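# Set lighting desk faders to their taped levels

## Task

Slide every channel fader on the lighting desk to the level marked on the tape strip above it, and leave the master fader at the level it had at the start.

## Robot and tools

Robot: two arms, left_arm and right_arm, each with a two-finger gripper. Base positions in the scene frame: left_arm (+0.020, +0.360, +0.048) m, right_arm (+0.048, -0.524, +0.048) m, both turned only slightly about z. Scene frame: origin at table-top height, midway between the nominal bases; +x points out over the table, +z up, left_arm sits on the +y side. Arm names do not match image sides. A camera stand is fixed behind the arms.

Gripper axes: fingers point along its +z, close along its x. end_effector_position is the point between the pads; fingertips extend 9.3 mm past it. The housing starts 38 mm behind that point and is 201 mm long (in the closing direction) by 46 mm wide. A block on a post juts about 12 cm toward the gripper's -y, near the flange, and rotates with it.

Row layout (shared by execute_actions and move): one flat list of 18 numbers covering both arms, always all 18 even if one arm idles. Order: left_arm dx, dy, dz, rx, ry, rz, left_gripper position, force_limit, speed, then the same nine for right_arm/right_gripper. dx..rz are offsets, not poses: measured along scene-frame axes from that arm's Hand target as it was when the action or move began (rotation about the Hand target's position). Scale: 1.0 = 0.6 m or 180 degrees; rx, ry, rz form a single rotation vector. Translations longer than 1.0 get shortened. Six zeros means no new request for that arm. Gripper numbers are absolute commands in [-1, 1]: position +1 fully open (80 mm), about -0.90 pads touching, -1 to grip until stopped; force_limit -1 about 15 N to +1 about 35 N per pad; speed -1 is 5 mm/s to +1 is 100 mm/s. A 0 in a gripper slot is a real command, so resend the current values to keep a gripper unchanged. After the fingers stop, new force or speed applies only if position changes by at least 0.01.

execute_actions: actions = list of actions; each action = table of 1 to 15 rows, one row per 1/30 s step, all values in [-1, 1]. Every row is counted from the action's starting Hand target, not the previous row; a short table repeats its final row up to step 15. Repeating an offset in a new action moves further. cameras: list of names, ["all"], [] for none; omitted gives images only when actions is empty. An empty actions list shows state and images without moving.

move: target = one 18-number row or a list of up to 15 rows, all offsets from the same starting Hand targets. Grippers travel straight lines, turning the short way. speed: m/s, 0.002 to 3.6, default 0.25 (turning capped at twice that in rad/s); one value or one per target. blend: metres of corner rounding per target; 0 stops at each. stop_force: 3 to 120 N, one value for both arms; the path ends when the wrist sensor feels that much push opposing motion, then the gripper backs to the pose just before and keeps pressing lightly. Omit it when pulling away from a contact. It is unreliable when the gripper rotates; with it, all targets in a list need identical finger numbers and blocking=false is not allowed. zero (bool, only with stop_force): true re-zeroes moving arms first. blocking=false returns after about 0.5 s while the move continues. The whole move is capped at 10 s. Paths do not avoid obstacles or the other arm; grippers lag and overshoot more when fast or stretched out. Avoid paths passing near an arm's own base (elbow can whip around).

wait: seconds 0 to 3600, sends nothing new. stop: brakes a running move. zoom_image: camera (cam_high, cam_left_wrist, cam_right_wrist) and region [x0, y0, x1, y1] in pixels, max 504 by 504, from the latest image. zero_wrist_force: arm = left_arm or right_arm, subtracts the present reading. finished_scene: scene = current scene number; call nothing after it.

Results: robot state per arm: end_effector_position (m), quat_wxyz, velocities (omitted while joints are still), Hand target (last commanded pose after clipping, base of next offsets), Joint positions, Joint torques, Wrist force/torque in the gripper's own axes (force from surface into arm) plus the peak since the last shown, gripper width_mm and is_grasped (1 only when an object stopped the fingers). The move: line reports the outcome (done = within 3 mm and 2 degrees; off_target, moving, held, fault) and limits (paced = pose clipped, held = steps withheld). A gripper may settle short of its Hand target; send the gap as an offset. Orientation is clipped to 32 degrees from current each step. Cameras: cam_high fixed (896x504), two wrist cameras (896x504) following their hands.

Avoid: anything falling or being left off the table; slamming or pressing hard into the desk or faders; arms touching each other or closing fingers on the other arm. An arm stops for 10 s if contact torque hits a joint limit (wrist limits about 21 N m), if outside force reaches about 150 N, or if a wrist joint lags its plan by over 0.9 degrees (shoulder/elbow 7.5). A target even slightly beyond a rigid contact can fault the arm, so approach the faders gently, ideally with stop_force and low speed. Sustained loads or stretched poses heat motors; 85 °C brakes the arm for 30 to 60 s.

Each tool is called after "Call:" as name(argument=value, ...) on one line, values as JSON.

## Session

Call:
execute_actions(actions=[])

Call:
zoom_image(camera="cam_high", region=[420, 190, 540, 310])

Scene clock: 0.00 s.
left_arm: end_effector_position=(+0.3824, +0.8394, +0.1677) width_mm=79.8 is_grasped=0 end_effector_quat_wxyz=(-0.265, +0.684, -0.095, -0.673) | right_arm: end_effector_position=(+0.1666, -0.2650, +0.1617) width_mm=80.2 is_grasped=0 end_effector_quat_wxyz=(-0.045, +0.133, +0.943, -0.301)
Joint positions: left_arm=[0.432 -0.669 1.256 -0.512 -0.665 1.275] | right_arm=[4.672 -1.561 -2.242 -1.517 1.705 0.182]
Joint velocities: within noise
Joint torques (N m): no reading
Motor temperatures (°C): left_arm=[31 31 32 32 34 40] | right_arm=[31 28 28 37 35 30]
Wrist force (N): no reading
Wrist torque (N m): no reading
Wrist force, peak (N): no reading
Hand target: left_arm +0.3824, +0.8394, +0.1677; -0.265, +0.684, -0.095, -0.673 | right_arm +0.1666, -0.2650, +0.1617; -0.045, +0.133, +0.943, -0.301
Tool commands: left_gripper/position=+0.996 left_gripper/force_limit=+1.0 left_gripper/speed=+1.0 right_gripper/position=+1.0 right_gripper/force_limit=+1.0 right_gripper/speed=+1.0
camera_calibration:
cam_left_wrist: T_world_to_cam=[[0.08731, 0.23356, -0.96841, -0.06664], [0.09821, -0.96941, -0.22495, 0.83063], [-0.99133, -0.07547, -0.10758, 0.55764]] pos_world=[0.47704, 0.86287, 0.18231]
cam_right_wrist: T_world_to_cam=[[-0.9574, 0.28865, 0.00743, 0.2329], [0.28861, 0.95743, -0.00607, 0.22284], [-0.00886, -0.00367, -0.99995, 0.25911]] pos_world=[0.16097, -0.27963, 0.25872]

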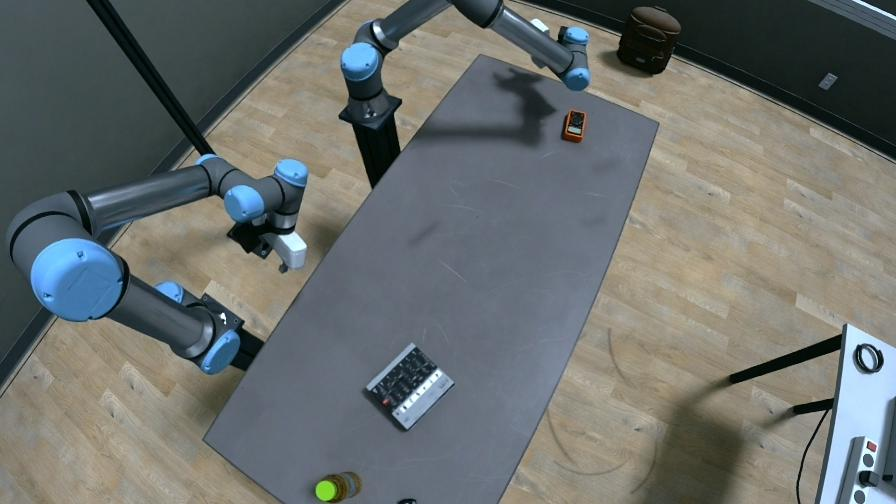

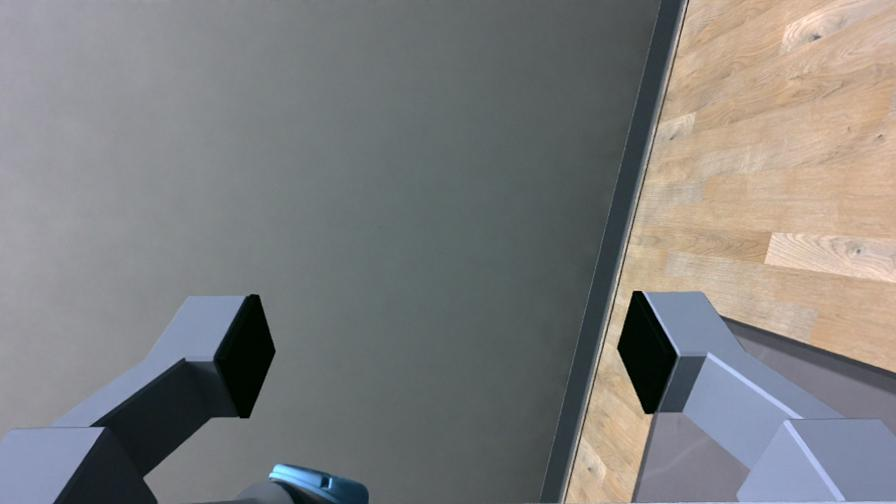

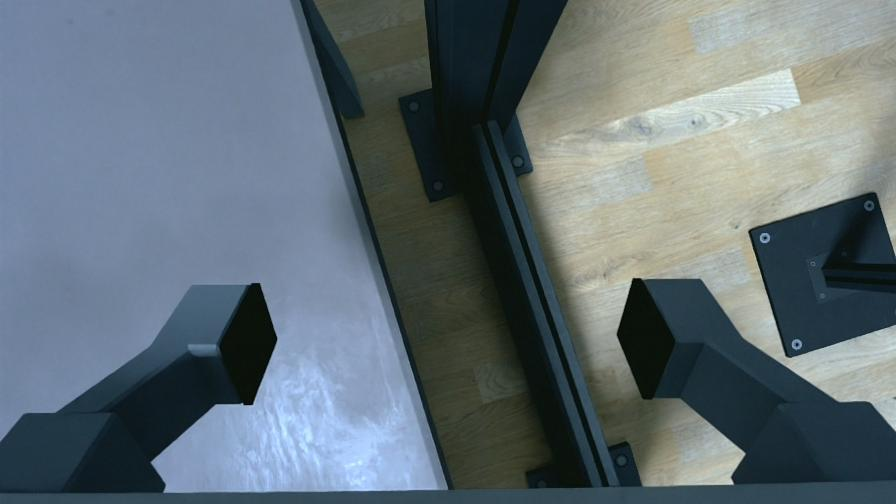

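Scaled by 4.200 from the camera's image (finer frame: 1280x720).

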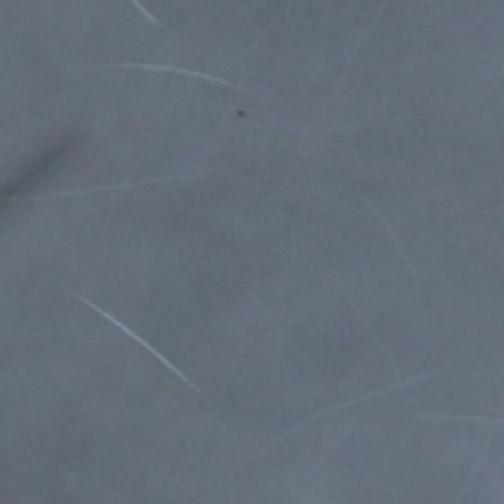

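Call:
zoom_image(camera="cam_high", region=[355, 330, 465, 440])

Scaled by 4.582 from the camera's image (finer frame: 1280x720).

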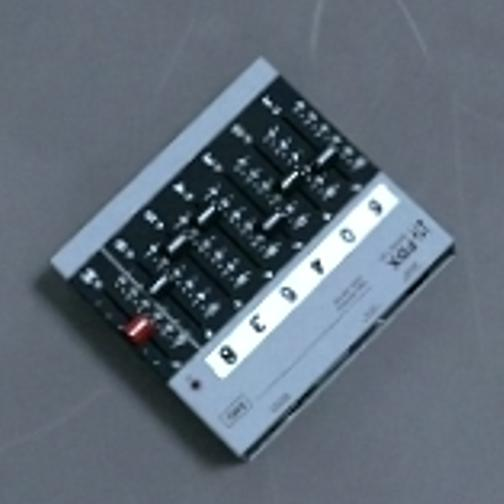

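Call:
move(target=[0, 0, 0, 0, 0, 0, 0.996, 1.0, 1.0, 0.7157, -0.2133, 0.0222, 0.1895, -0.0534, 0.0085, 1.0, 1.0, 1.0], speed=0.5, cameras=["cam_right_wrist"])

Call:
zoom_image(camera="cam_right_wrist", region=[360, 20, 540, 180])

Call:
zoom_image(camera="cam_right_wrist", region=[360, 170, 540, 330])

Call:
zoom_image(camera="cam_right_wrist", region=[240, 20, 600, 360])

Scene clock: 7.77 s.
left_arm: end_effector_position=(+0.3824, +0.8394, +0.1677) width_mm=79.8 is_grasped=0 end_effector_quat_wxyz=(-0.265, +0.684, -0.095, -0.673) | right_arm: end_effector_position=(+0.5959, -0.3930, +0.1750) width_mm=80.2 is_grasped=0 end_effector_quat_wxyz=(+0.000, +0.126, +0.992, -0.001)
Joint positions: left_arm=[0.432 -0.669 1.256 -0.512 -0.665 1.275] | right_arm=[3.63 -1.873 -1.879 -0.961 1.57 -0.845]
Joint torques (N m): left_arm=[-1.26 -52.45 -16.97 1.12 0.05 -0.09] | right_arm=[-14.72 26.67 31.07 -0.14 1.32 -1]
Wrist force (N): left_arm=[-0.3 0.2 -0.2] | right_arm=[0.0 0.7 -1.3]
Wrist torque (N m): left_arm=[0.03 0.03 0.00] | right_arm=[0.08 0.05 0.10]
Wrist force, peak (N): left_arm=[0.3 0.4 0.3] | right_arm=[2.9 0.4 -0.3]
Hand target: left_arm +0.3824, +0.8394, +0.1677; -0.265, +0.684, -0.095, -0.673 | right_arm +0.5960, -0.3930, +0.1750; +0.000, +0.126, +0.992, +0.000
Off the commanded pose: left_arm 0.000 m, 0 deg | right_arm 0.000 m, 0 deg.
move: done
cam_right_wrist: T_world_to_cam=[[-0.9663, 0.2573, 0.0084, 0.67367], [0.21523, 0.78952, 0.57474, 0.09769], [0.14125, 0.55718, -0.81829, 0.37491]] pos_world=[0.57699, -0.45936, 0.24498]

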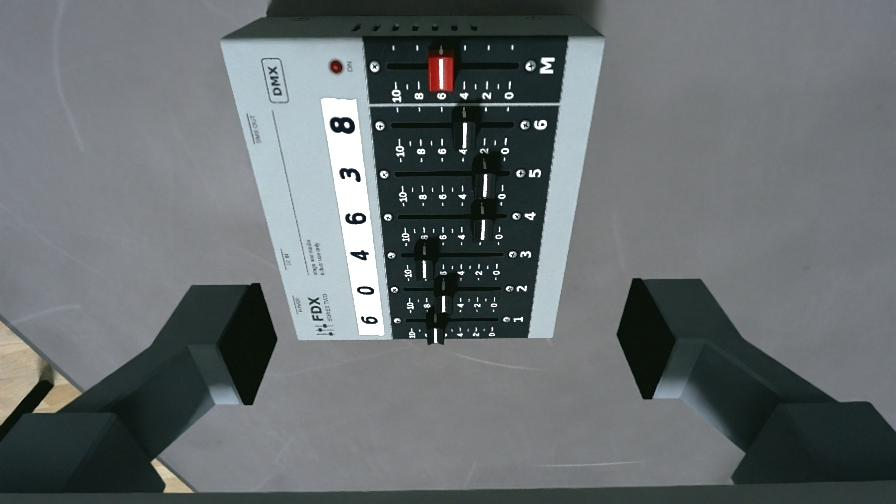

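Scaled by 2.800 from the camera's image (finer frame: 1280x720).

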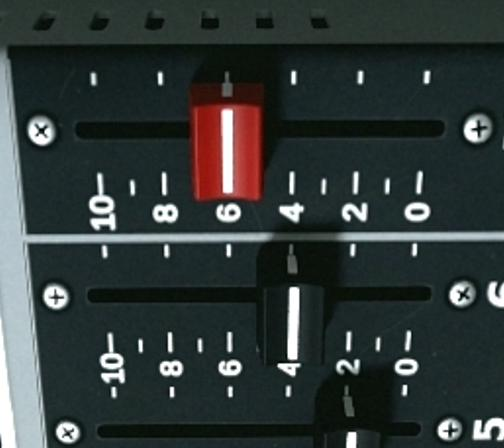

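Scaled by 2.800 from the camera's image (finer frame: 1280x720).

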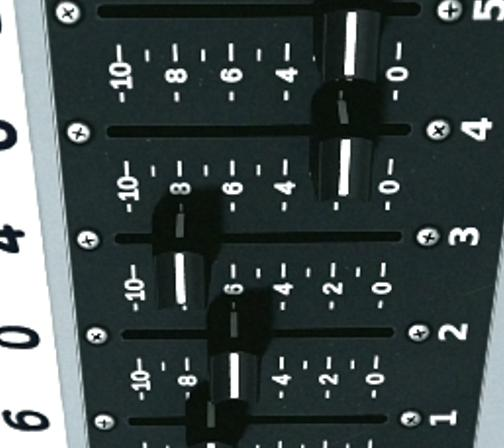

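Scaled by 1.400 from the camera's image (finer frame: 1280x720).

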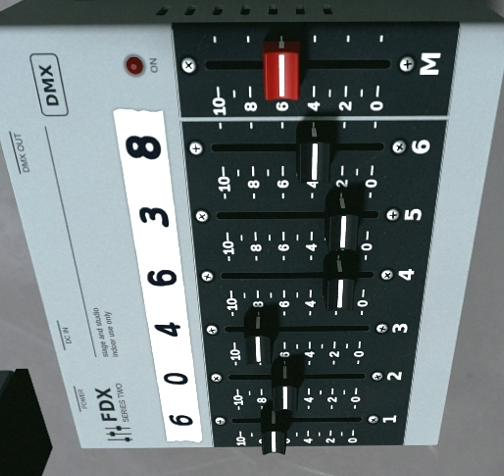

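Call:
zoom_image(camera="cam_right_wrist", region=[310, 90, 400, 345])

Call:
zoom_image(camera="cam_right_wrist", region=[380, 225, 530, 345])

Call:
zoom_image(camera="cam_right_wrist", region=[370, 140, 540, 250])

Scaled by 1.976 from the camera's image (finer frame: 1280x720).

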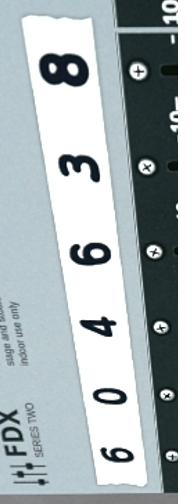

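Scaled by 3.360 from the camera's image (finer frame: 1280x720).

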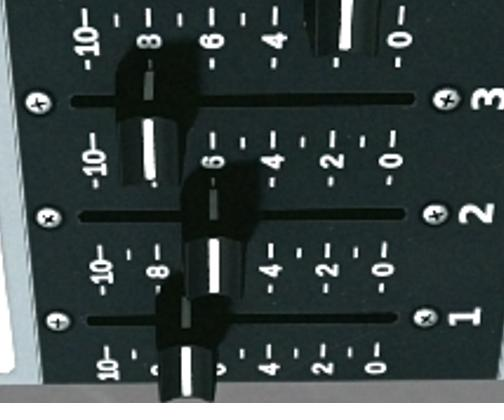

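Scaled by 2.965 from the camera's image (finer frame: 1280x720).

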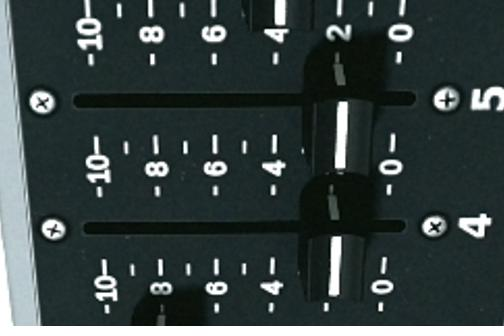

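Call:
zoom_image(camera="cam_right_wrist", region=[340, 200, 375, 235])

Call:
zoom_image(camera="cam_right_wrist", region=[352, 300, 387, 335])

Call:
zoom_image(camera="cam_right_wrist", region=[380, 50, 520, 170])

Scaled by 14.400 from the camera's image (finer frame: 1280x720).

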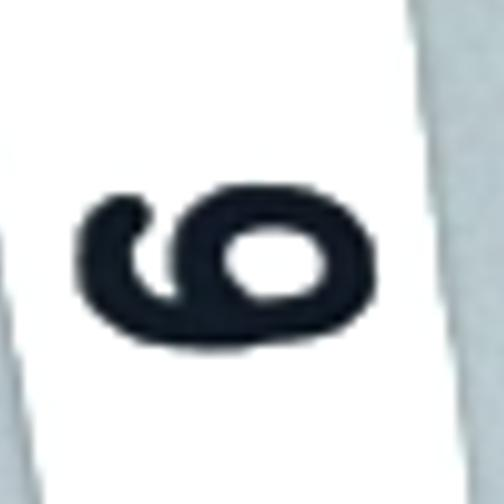

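Scaled by 14.400 from the camera's image (finer frame: 1280x720).

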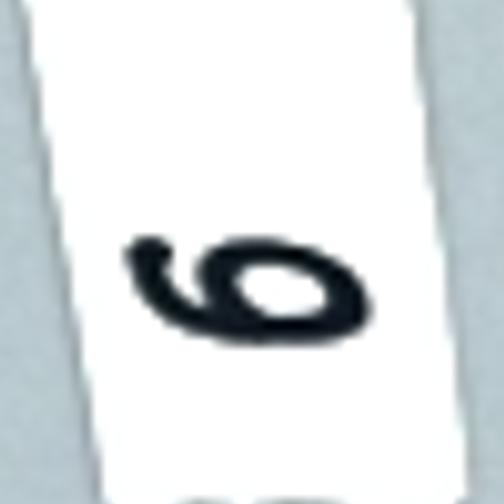

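Scaled by 3.600 from the camera's image (finer frame: 1280x720).

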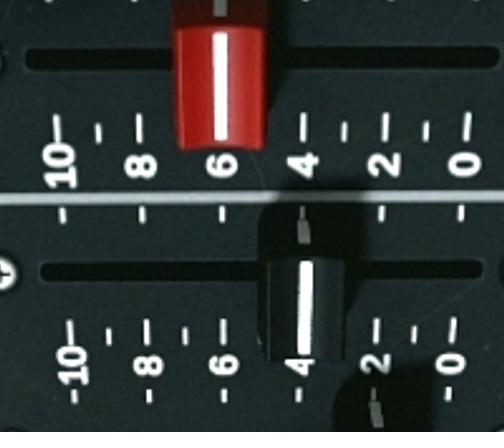

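Call:
move(target=[0, 0, 0, 0, 0, 0, 0.996, 1.0, 1.0, -0.0070, -0.0033, -0.1605, 0, 0, 0, -0.33, -1.0, 1.0], speed=0.25, cameras=["cam_right_wrist"])

Call:
zoom_image(camera="cam_right_wrist", region=[360, 200, 560, 420])

Call:
zoom_image(camera="cam_right_wrist", region=[300, 180, 620, 380])

Scene clock: 11.30 s.
left_arm: end_effector_position=(+0.3824, +0.8394, +0.1677) width_mm=79.8 is_grasped=0 end_effector_quat_wxyz=(-0.265, +0.684, -0.095, -0.673) | right_arm: end_effector_position=(+0.5917, -0.3949, +0.0788) width_mm=24.1 is_grasped=0 end_effector_quat_wxyz=(+0.000, +0.126, +0.992, +0.000)
Joint positions: left_arm=[0.432 -0.669 1.256 -0.512 -0.665 1.275] | right_arm=[3.63 -2.026 -1.974 -0.713 1.57 -0.845]
Joint torques (N m): left_arm=[-0.18 -52.55 -17.08 1.19 0.13 -0.06] | right_arm=[-13.96 29 10.17 5.24 -0.85 -0.8]
Wrist force (N): left_arm=[0.0 0.0 0.2] | right_arm=[-0.2 1.3 -1.3]
Wrist torque (N m): left_arm=[0.00 0.00 0.00] | right_arm=[0.14 0.07 0.09]
Wrist force, peak (N): left_arm=[-0.5 0.0 0.5] | right_arm=[-0.4 1.2 -3.0]
Hand target: left_arm +0.3824, +0.8394, +0.1677; -0.265, +0.684, -0.095, -0.673 | right_arm +0.5918, -0.3949, +0.0787; +0.000, +0.126, +0.992, +0.000
Off the commanded pose: left_arm 0.000 m, 0 deg | right_arm 0.000 m, 0 deg.
move: done
cam_right_wrist: T_world_to_cam=[[-0.96635, 0.2571, 0.00852, 0.67083], [0.21513, 0.78953, 0.57478, 0.15544], [0.14104, 0.55727, -0.81827, 0.298]] pos_world=[0.57278, -0.46126, 0.14878]

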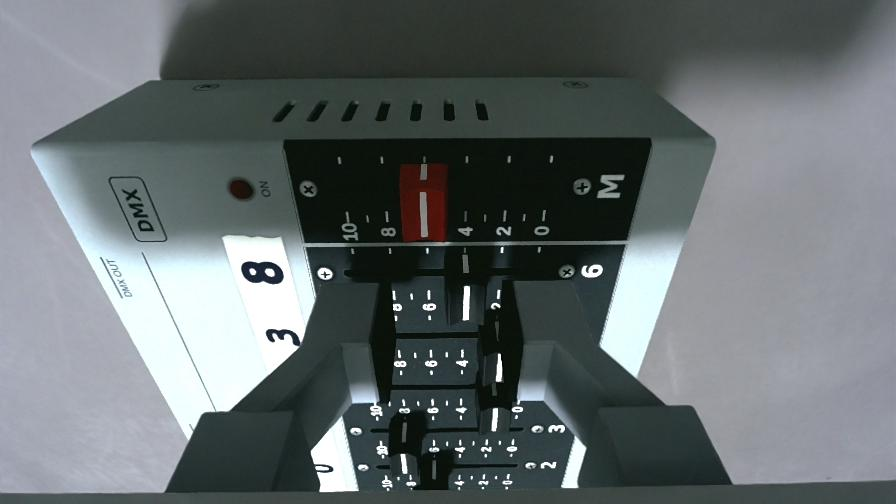

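Scaled by 2.291 from the camera's image (finer frame: 1280x720).

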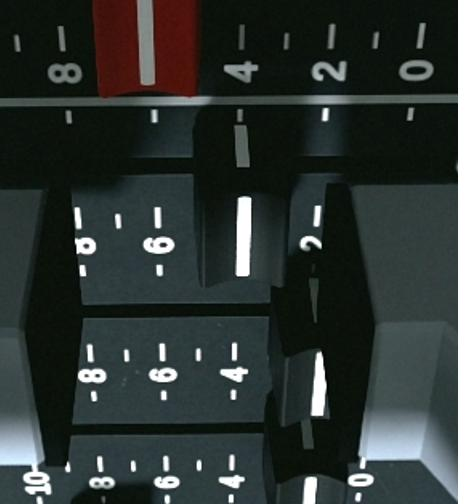

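Scaled by 1.575 from the camera's image (finer frame: 1280x720).

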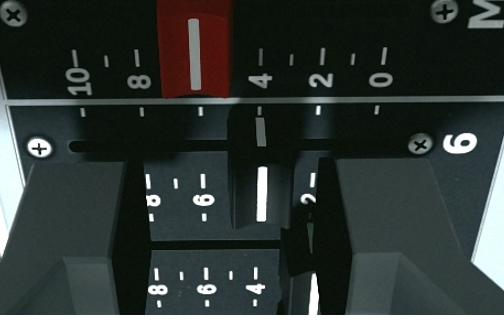

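Call:
move(target=[[0, 0, 0, 0, 0, 0, 0.996, 1.0, 1.0, 0, 0, -0.01667, 0, 0, 0, -0.33, -1.0, 1.0], [0, 0, 0, 0, 0, 0, 0.996, 1.0, 1.0, 0.03428, -0.00885, -0.01667, 0, 0, 0, -0.33, -1.0, 1.0], [0, 0, 0, 0, 0, 0, 0.996, 1.0, 1.0, 0.02904, -0.0075, 0, 0, 0, 0, -0.33, -1.0, 1.0], [0, 0, 0, 0, 0, 0, 0.996, 1.0, 1.0, -0.00505, 0.03874, 0, 0, 0, 0, -0.33, -1.0, 1.0], [0, 0, 0, 0, 0, 0, 0.996, 1.0, 1.0, -0.00505, 0.03874, -0.01667, 0, 0, 0, -0.33, -1.0, 1.0], [0, 0, 0, 0, 0, 0, 0.996, 1.0, 1.0, 0.00705, 0.03561, -0.01667, 0, 0, 0, -0.33, -1.0, 1.0], [0, 0, 0, 0, 0, 0, 0.996, 1.0, 1.0, 0.0018, 0.03697, 0, 0, 0, 0, -0.33, -1.0, 1.0], [0, 0, 0, 0, 0, 0, 0.996, 1.0, 1.0, 0.00412, 0.07423, 0, 0, 0, 0, -0.33, -1.0, 1.0], [0, 0, 0, 0, 0, 0, 0.996, 1.0, 1.0, 0.00412, 0.07423, -0.01667, 0, 0, 0, -0.33, -1.0, 1.0], [0, 0, 0, 0, 0, 0, 0.996, 1.0, 1.0, 0.038, 0.06548, -0.01667, 0, 0, 0, -0.33, -1.0, 1.0], [0, 0, 0, 0, 0, 0, 0.996, 1.0, 1.0, 0.03275, 0.06683, 0, 0, 0, 0, -0.33, -1.0, 1.0], [0, 0, 0, 0, 0, 0, 0.996, 1.0, 1.0, 0.04217, 0.10227, 0, 0, 0, 0, -0.33, -1.0, 1.0]], speed=[0.1, 0.1, 0.1, 0.2, 0.1, 0.08, 0.1, 0.2, 0.1, 0.1, 0.1, 0.2], blend=[0.0015, 0, 0.003, 0.003, 0.0015, 0, 0.003, 0.003, 0.0015, 0, 0.003, 0], cameras=["cam_right_wrist"])

Call:
zoom_image(camera="cam_right_wrist", region=[270, 0, 620, 240])

Call:
zoom_image(camera="cam_right_wrist", region=[300, 200, 600, 420])

Scene clock: 17.97 s.
left_arm: end_effector_position=(+0.3824, +0.8394, +0.1677) width_mm=79.8 is_grasped=0 end_effector_quat_wxyz=(-0.265, +0.684, -0.095, -0.673) | right_arm: end_effector_position=(+0.6170, -0.3337, +0.0787) width_mm=24.1 is_grasped=0 end_effector_quat_wxyz=(+0.000, +0.126, +0.992, +0.000)
Joint positions: left_arm=[0.432 -0.669 1.256 -0.512 -0.665 1.275] | right_arm=[3.703 -2.097 -1.849 -0.766 1.57 -0.772]
Joint torques (N m): left_arm=[-0.7 -53.03 -17.43 1.19 0.02 0.03] | right_arm=[14.59 35.56 28.53 0 -0.41 1.43]
Wrist force (N): left_arm=[-0.1 0.2 0.1] | right_arm=[-0.1 0.9 -1.6]
Wrist torque (N m): left_arm=[0.02 0.01 0.00] | right_arm=[0.11 0.09 0.03]
Wrist force, peak (N): left_arm=[0.3 0.5 0.0] | right_arm=[-2.3 -11.0 -7.8]
Hand target: left_arm +0.3824, +0.8394, +0.1677; -0.265, +0.684, -0.095, -0.673 | right_arm +0.6171, -0.3336, +0.0787; +0.000, +0.126, +0.992, +0.000
Off the commanded pose: left_arm 0.000 m, 0 deg | right_arm 0.000 m, 0 deg.
move: done
cam_right_wrist: T_world_to_cam=[[-0.96632, 0.25718, 0.00862, 0.67955], [0.21522, 0.78942, 0.57489, 0.10162], [0.14105, 0.55738, -0.81819, 0.26027]] pos_world=[0.59809, -0.40006, 0.14868]

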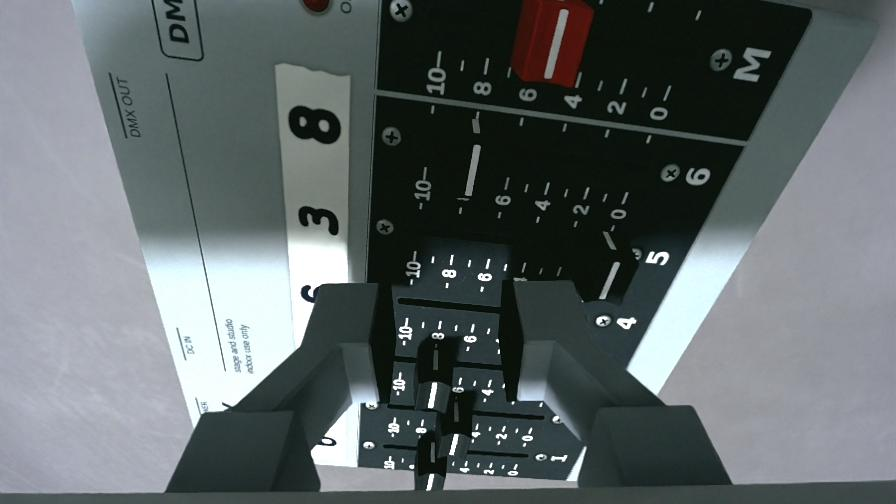

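Scaled by 1.440 from the camera's image (finer frame: 1280x720).

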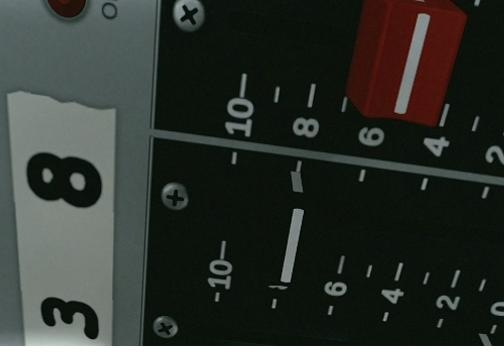

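Scaled by 1.680 from the camera's image (finer frame: 1280x720).

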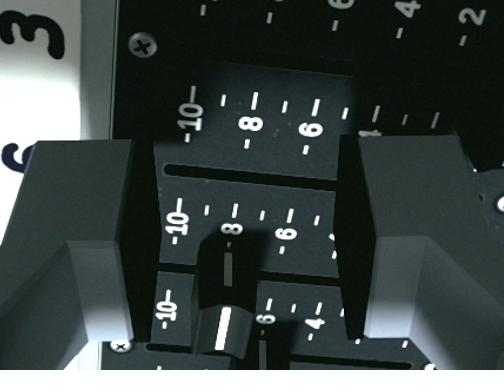

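Call:
move(target=[[0, 0, 0, 0, 0, 0, 0.996, 1.0, 1.0, 0, 0, 0.05, 0, 0, 0, -0.33, -1.0, 1.0], [0, 0, 0, 0, 0, 0, 0.996, 1.0, 1.0, -0.0407, -0.0383, 0.1605, 0, 0, -0.0456, -0.33, -1.0, 1.0]], speed=[0.15, 0.25], blend=[0.01, 0], cameras=["cam_right_wrist", "cam_high"])

Call:
zoom_image(camera="cam_right_wrist", region=[360, 20, 540, 180])

Call:
zoom_image(camera="cam_right_wrist", region=[360, 160, 540, 350])

Scene clock: 20.73 s.
left_arm: end_effector_position=(+0.3824, +0.8394, +0.1677) width_mm=79.8 is_grasped=0 end_effector_quat_wxyz=(-0.265, +0.684, -0.095, -0.673) | right_arm: end_effector_position=(+0.5927, -0.3565, +0.1749) width_mm=24.1 is_grasped=0 end_effector_quat_wxyz=(+0.000, +0.196, +0.981, +0.000)
Joint positions: left_arm=[0.432 -0.669 1.256 -0.512 -0.665 1.275] | right_arm=[3.691 -1.887 -1.86 -0.967 1.57 -0.641]
Joint torques (N m): left_arm=[-0.48 -52.5 -17.58 1.15 -0.05 0.07] | right_arm=[-13.91 44.24 13.41 -0.47 -0.87 1.38]
Wrist force (N): left_arm=[0.2 0.2 0.2] | right_arm=[0.1 0.7 -1.3]
Wrist torque (N m): left_arm=[0.03 -0.02 0.00] | right_arm=[0.07 0.05 0.04]
Wrist force, peak (N): left_arm=[0.1 0.5 0.4] | right_arm=[0.1 0.3 -2.8]
Hand target: left_arm +0.3824, +0.8394, +0.1677; -0.265, +0.684, -0.095, -0.673 | right_arm +0.5927, -0.3566, +0.1750; +0.000, +0.197, +0.980, -0.001
Off the commanded pose: left_arm 0.000 m, 0 deg | right_arm 0.000 m, 0 deg.
move: done
cam_right_wrist: T_world_to_cam=[[-0.91976, 0.3924, 0.00854, 0.68171], [0.32561, 0.75069, 0.57484, -0.0096], [0.21915, 0.53149, -0.81822, 0.29966]] pos_world=[0.56446, -0.41956, 0.24488]
Images, in order (width x height): cam_high 896x504, cam_right_wrist 896x504.

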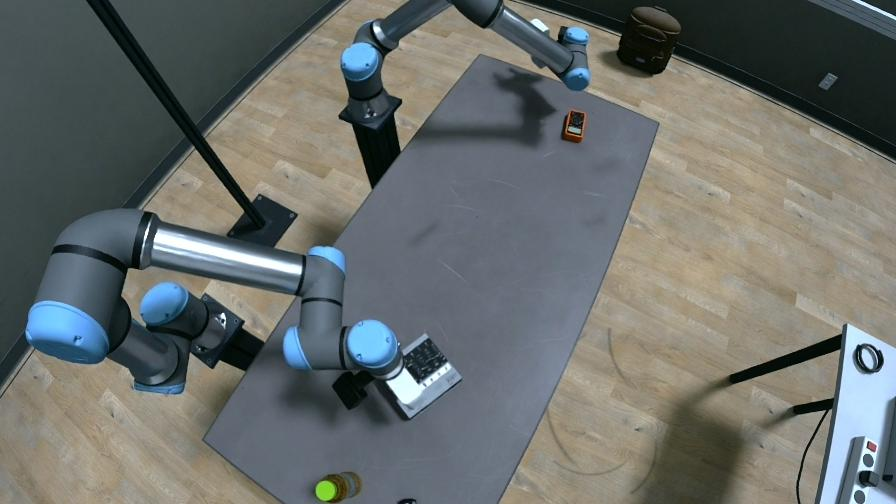

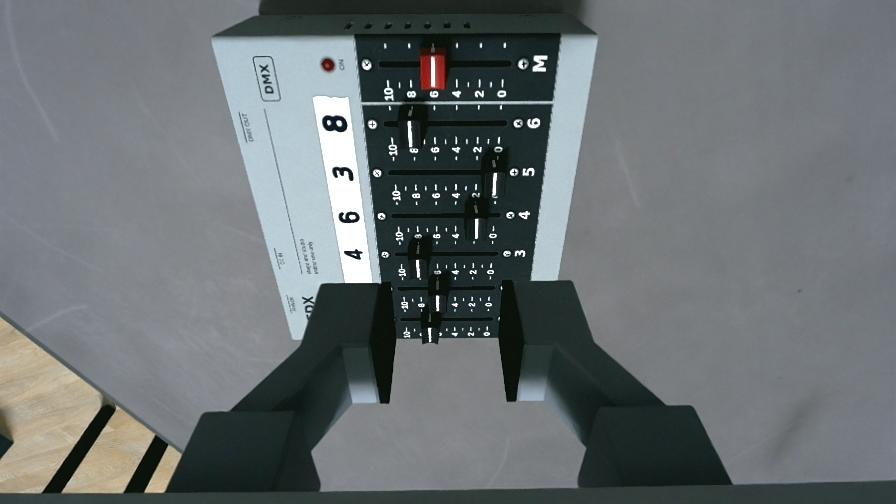

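Scaled by 2.800 from the camera's image (finer frame: 1280x720).

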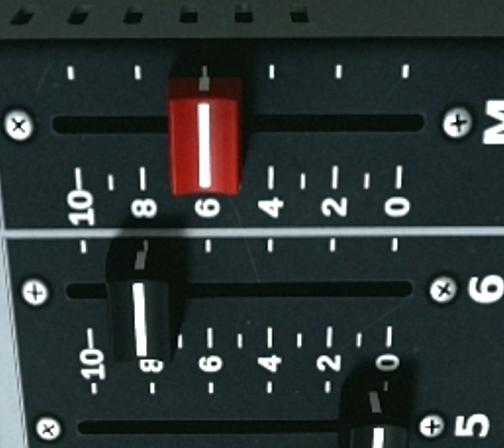

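Scaled by 2.653 from the camera's image (finer frame: 1280x720).

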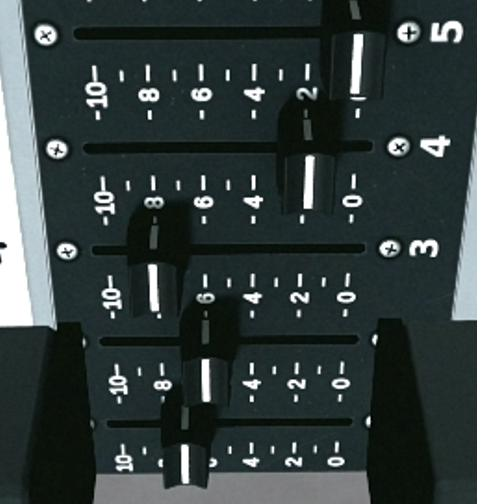

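Call:
move(target=[[0, 0, 0, 0, 0, 0, 0.996, 1.0, 1.0, -0.01425, 0.03918, -0.1388, 0, 0, 0, -0.33, -1.0, 1.0], [0, 0, 0, 0, 0, 0, 0.996, 1.0, 1.0, -0.01425, 0.03918, -0.17667, 0, 0, 0, -0.33, -1.0, 1.0], [0, 0, 0, 0, 0, 0, 0.996, 1.0, 1.0, 0.00913, 0.02942, -0.17667, 0, 0, 0, -0.33, -1.0, 1.0], [0, 0, 0, 0, 0, 0, 0.996, 1.0, 1.0, 0.00452, 0.03135, -0.1388, 0, 0, 0, -0.33, -1.0, 1.0], [0, 0, 0, 0, 0, 0, 0.996, 1.0, 1.0, 0.01095, 0.0684, -0.1388, 0, 0, 0, -0.33, -1.0, 1.0], [0, 0, 0, 0, 0, 0, 0.996, 1.0, 1.0, 0.01095, 0.0684, -0.17667, 0, 0, 0, -0.33, -1.0, 1.0], [0, 0, 0, 0, 0, 0, 0.996, 1.0, 1.0, 0.04402, 0.05458, -0.17667, 0, 0, 0, -0.33, -1.0, 1.0], [0, 0, 0, 0, 0, 0, 0.996, 1.0, 1.0, 0.0394, 0.05652, -0.1388, 0, 0, 0, -0.33, -1.0, 1.0], [0, 0, 0, 0, 0, 0, 0.996, 1.0, 1.0, 0.05413, 0.09008, -0.1388, 0, 0, 0, -0.33, -1.0, 1.0], [0, 0, 0, 0, 0, 0, 0.996, 1.0, 1.0, 0.05413, 0.09008, -0.17667, 0, 0, 0, -0.33, -1.0, 1.0], [0, 0, 0, 0, 0, 0, 0.996, 1.0, 1.0, 0.02107, 0.1039, -0.17667, 0, 0, 0, -0.33, -1.0, 1.0], [0, 0, 0, 0, 0, 0, 0.996, 1.0, 1.0, 0.02568, 0.10197, -0.1388, 0, 0, 0, -0.33, -1.0, 1.0], [0, 0, 0, 0, 0, 0, 0.996, 1.0, 1.0, 0.05443, 0.1297, -0.1388, 0, 0, 0, -0.33, -1.0, 1.0]], speed=[0.25, 0.12, 0.1, 0.12, 0.2, 0.12, 0.1, 0.12, 0.2, 0.12, 0.1, 0.12, 0.2], blend=[0, 0.001, 0, 0.003, 0, 0.001, 0, 0.003, 0, 0.001, 0, 0.003, 0], cameras=["cam_right_wrist"])

Call:
zoom_image(camera="cam_right_wrist", region=[300, 0, 600, 200])

Call:
zoom_image(camera="cam_right_wrist", region=[330, 180, 570, 400])

Scene clock: 30.30 s.
left_arm: end_effector_position=(+0.3824, +0.8394, +0.1677) width_mm=79.8 is_grasped=0 end_effector_quat_wxyz=(-0.265, +0.684, -0.095, -0.673) | right_arm: end_effector_position=(+0.6252, -0.2788, +0.0917) width_mm=24.1 is_grasped=0 end_effector_quat_wxyz=(+0.000, +0.197, +0.980, +0.000)
Joint positions: left_arm=[0.432 -0.669 1.256 -0.512 -0.665 1.275] | right_arm=[3.772 -2.124 -1.756 -0.833 1.57 -0.56]
Joint torques (N m): left_arm=[-0.35 -52.7 -18.31 1.17 -0.06 0.02] | right_arm=[14.54 36.17 28.65 -0.22 0.52 1.64]
Wrist force (N): left_arm=[-0.1 -0.1 0.1] | right_arm=[0.0 1.5 -1.1]
Wrist torque (N m): left_arm=[-0.01 0.02 0.00] | right_arm=[0.14 0.07 0.05]
Wrist force, peak (N): left_arm=[0.1 0.6 0.4] | right_arm=[0.0 2.9 -2.0]
Hand target: left_arm +0.3824, +0.8394, +0.1677; -0.265, +0.684, -0.095, -0.673 | right_arm +0.6253, -0.2787, +0.0917; +0.000, +0.197, +0.980, -0.001
Off the commanded pose: left_arm 0.000 m, 0 deg | right_arm 0.000 m, 0 deg.
move: done
cam_right_wrist: T_world_to_cam=[[-0.91968, 0.39257, 0.00851, 0.68189], [0.32573, 0.75063, 0.57485, -0.03088], [0.21928, 0.53146, -0.81821, 0.183]] pos_world=[0.59706, -0.34176, 0.16168]

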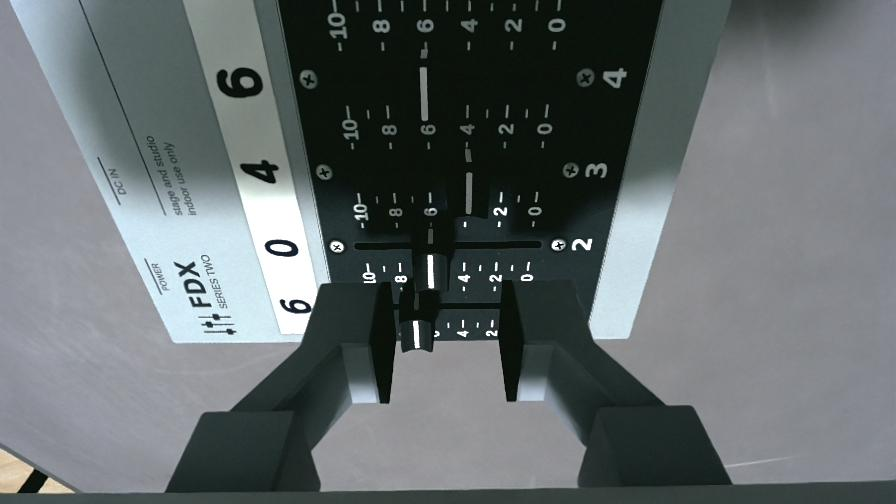

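Scaled by 1.680 from the camera's image (finer frame: 1280x720).

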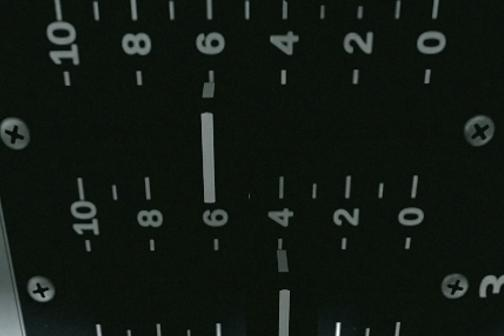

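Scaled by 2.100 from the camera's image (finer frame: 1280x720).

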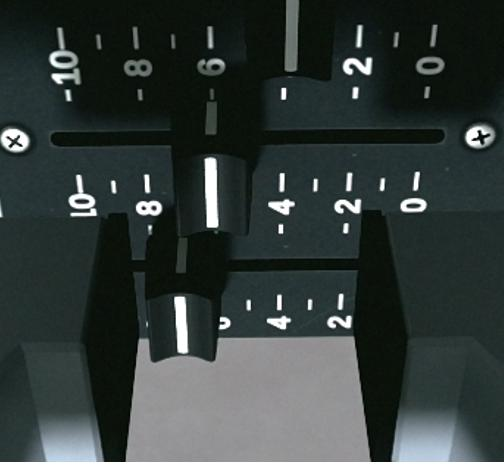

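Call:
move(target=[[0, 0, 0, 0, 0, 0, 0.996, 1.0, 1.0, 0, 0, -0.03783, 0, 0, 0, -0.33, -1.0, 1.0], [0, 0, 0, 0, 0, 0, 0.996, 1.0, 1.0, -0.04614, 0.01927, -0.03783, 0, 0, 0, -0.33, -1.0, 1.0], [0, 0, 0, 0, 0, 0, 0.996, 1.0, 1.0, -0.04153, 0.01734, 0, 0, 0, 0, -0.33, -1.0, 1.0], [0, 0, 0, 0, 0, 0, 0.996, 1.0, 1.0, 0.02105, 0.03095, 0, 0, 0, 0, -0.33, -1.0, 1.0], [0, 0, 0, 0, 0, 0, 0.996, 1.0, 1.0, 0.02105, 0.03095, -0.03783, 0, 0, 0, -0.33, -1.0, 1.0], [0, 0, 0, 0, 0, 0, 0.996, 1.0, 1.0, 0.0089, 0.03602, -0.03783, 0, 0, 0, -0.33, -1.0, 1.0], [0, 0, 0, 0, 0, 0, 0.996, 1.0, 1.0, 0.01352, 0.03408, 0, 0, 0, 0, -0.33, -1.0, 1.0], [0, 0, 0, 0, 0, 0, 0.996, 1.0, 1.0, -0.05433, -0.12983, 0.13883, 0, 0, 0, -0.33, -1.0, 1.0]], speed=[0.12, 0.1, 0.12, 0.2, 0.12, 0.1, 0.12, 0.3], blend=[0.001, 0, 0.003, 0, 0.001, 0, 0.003, 0], cameras=["cam_right_wrist"])

Call:
zoom_image(camera="cam_right_wrist", region=[360, 20, 540, 190])

Call:
zoom_image(camera="cam_right_wrist", region=[360, 160, 540, 350])

Call:
zoom_image(camera="cam_right_wrist", region=[380, 230, 520, 350])

Scene clock: 35.40 s.
left_arm: end_effector_position=(+0.3824, +0.8394, +0.1677) width_mm=79.8 is_grasped=0 end_effector_quat_wxyz=(-0.265, +0.684, -0.095, -0.673) | right_arm: end_effector_position=(+0.5928, -0.3565, +0.1749) width_mm=24.1 is_grasped=0 end_effector_quat_wxyz=(+0.000, +0.197, +0.980, -0.001)
Joint positions: left_arm=[0.432 -0.669 1.256 -0.512 -0.665 1.275] | right_arm=[3.691 -1.887 -1.86 -0.967 1.57 -0.641]
Joint torques (N m): left_arm=[-0.21 -52.48 -18.23 1.1 0.07 0.17] | right_arm=[-13.82 45.89 13.84 -0.04 0.54 -1.02]
Wrist force (N): left_arm=[0.0 0.0 0.0] | right_arm=[-0.1 0.7 -1.2]
Wrist torque (N m): left_arm=[0.00 0.00 0.00] | right_arm=[0.08 0.08 0.11]
Wrist force, peak (N): left_arm=[0.0 0.5 -0.3] | right_arm=[0.3 2.6 -1.2]
Hand target: left_arm +0.3824, +0.8394, +0.1677; -0.265, +0.684, -0.095, -0.673 | right_arm +0.5927, -0.3566, +0.1750; +0.000, +0.197, +0.980, -0.001
Off the commanded pose: left_arm 0.000 m, 0 deg | right_arm 0.000 m, 0 deg.
move: done
cam_right_wrist: T_world_to_cam=[[-0.9197, 0.39252, 0.00859, 0.68181], [0.32575, 0.75068, 0.57478, -0.0097], [0.21916, 0.53142, -0.81827, 0.29961]] pos_world=[0.56456, -0.41956, 0.24488]

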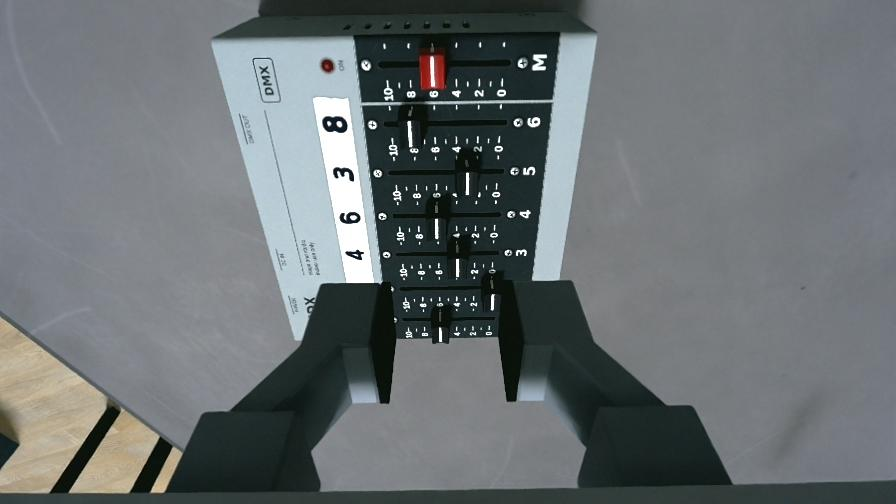

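Scaled by 2.800 from the camera's image (finer frame: 1280x720).

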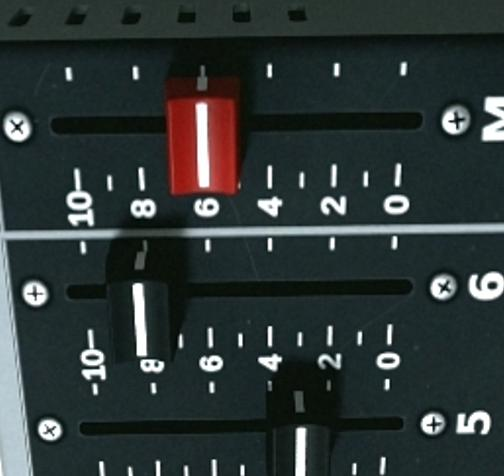

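Scaled by 2.653 from the camera's image (finer frame: 1280x720).

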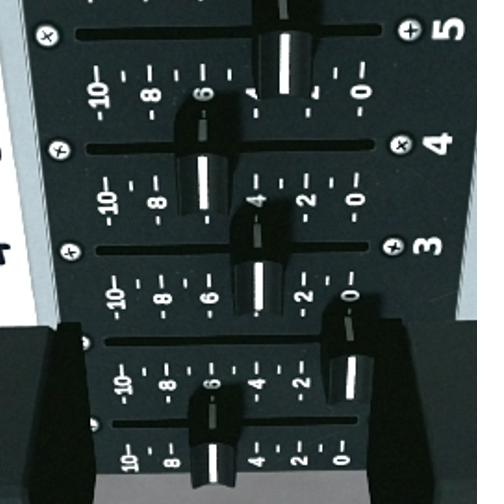

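Scaled by 3.600 from the camera's image (finer frame: 1280x720).

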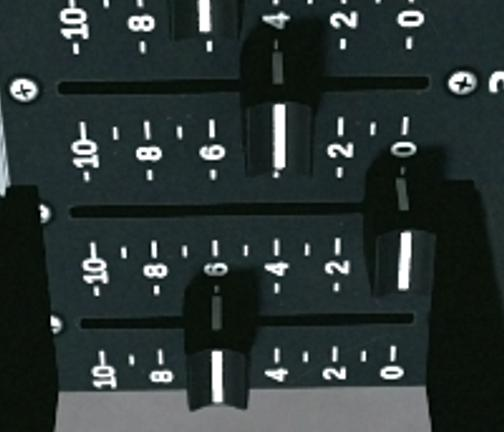

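Call:
finished_scene(scene=2)

The scene is finished: the task was done.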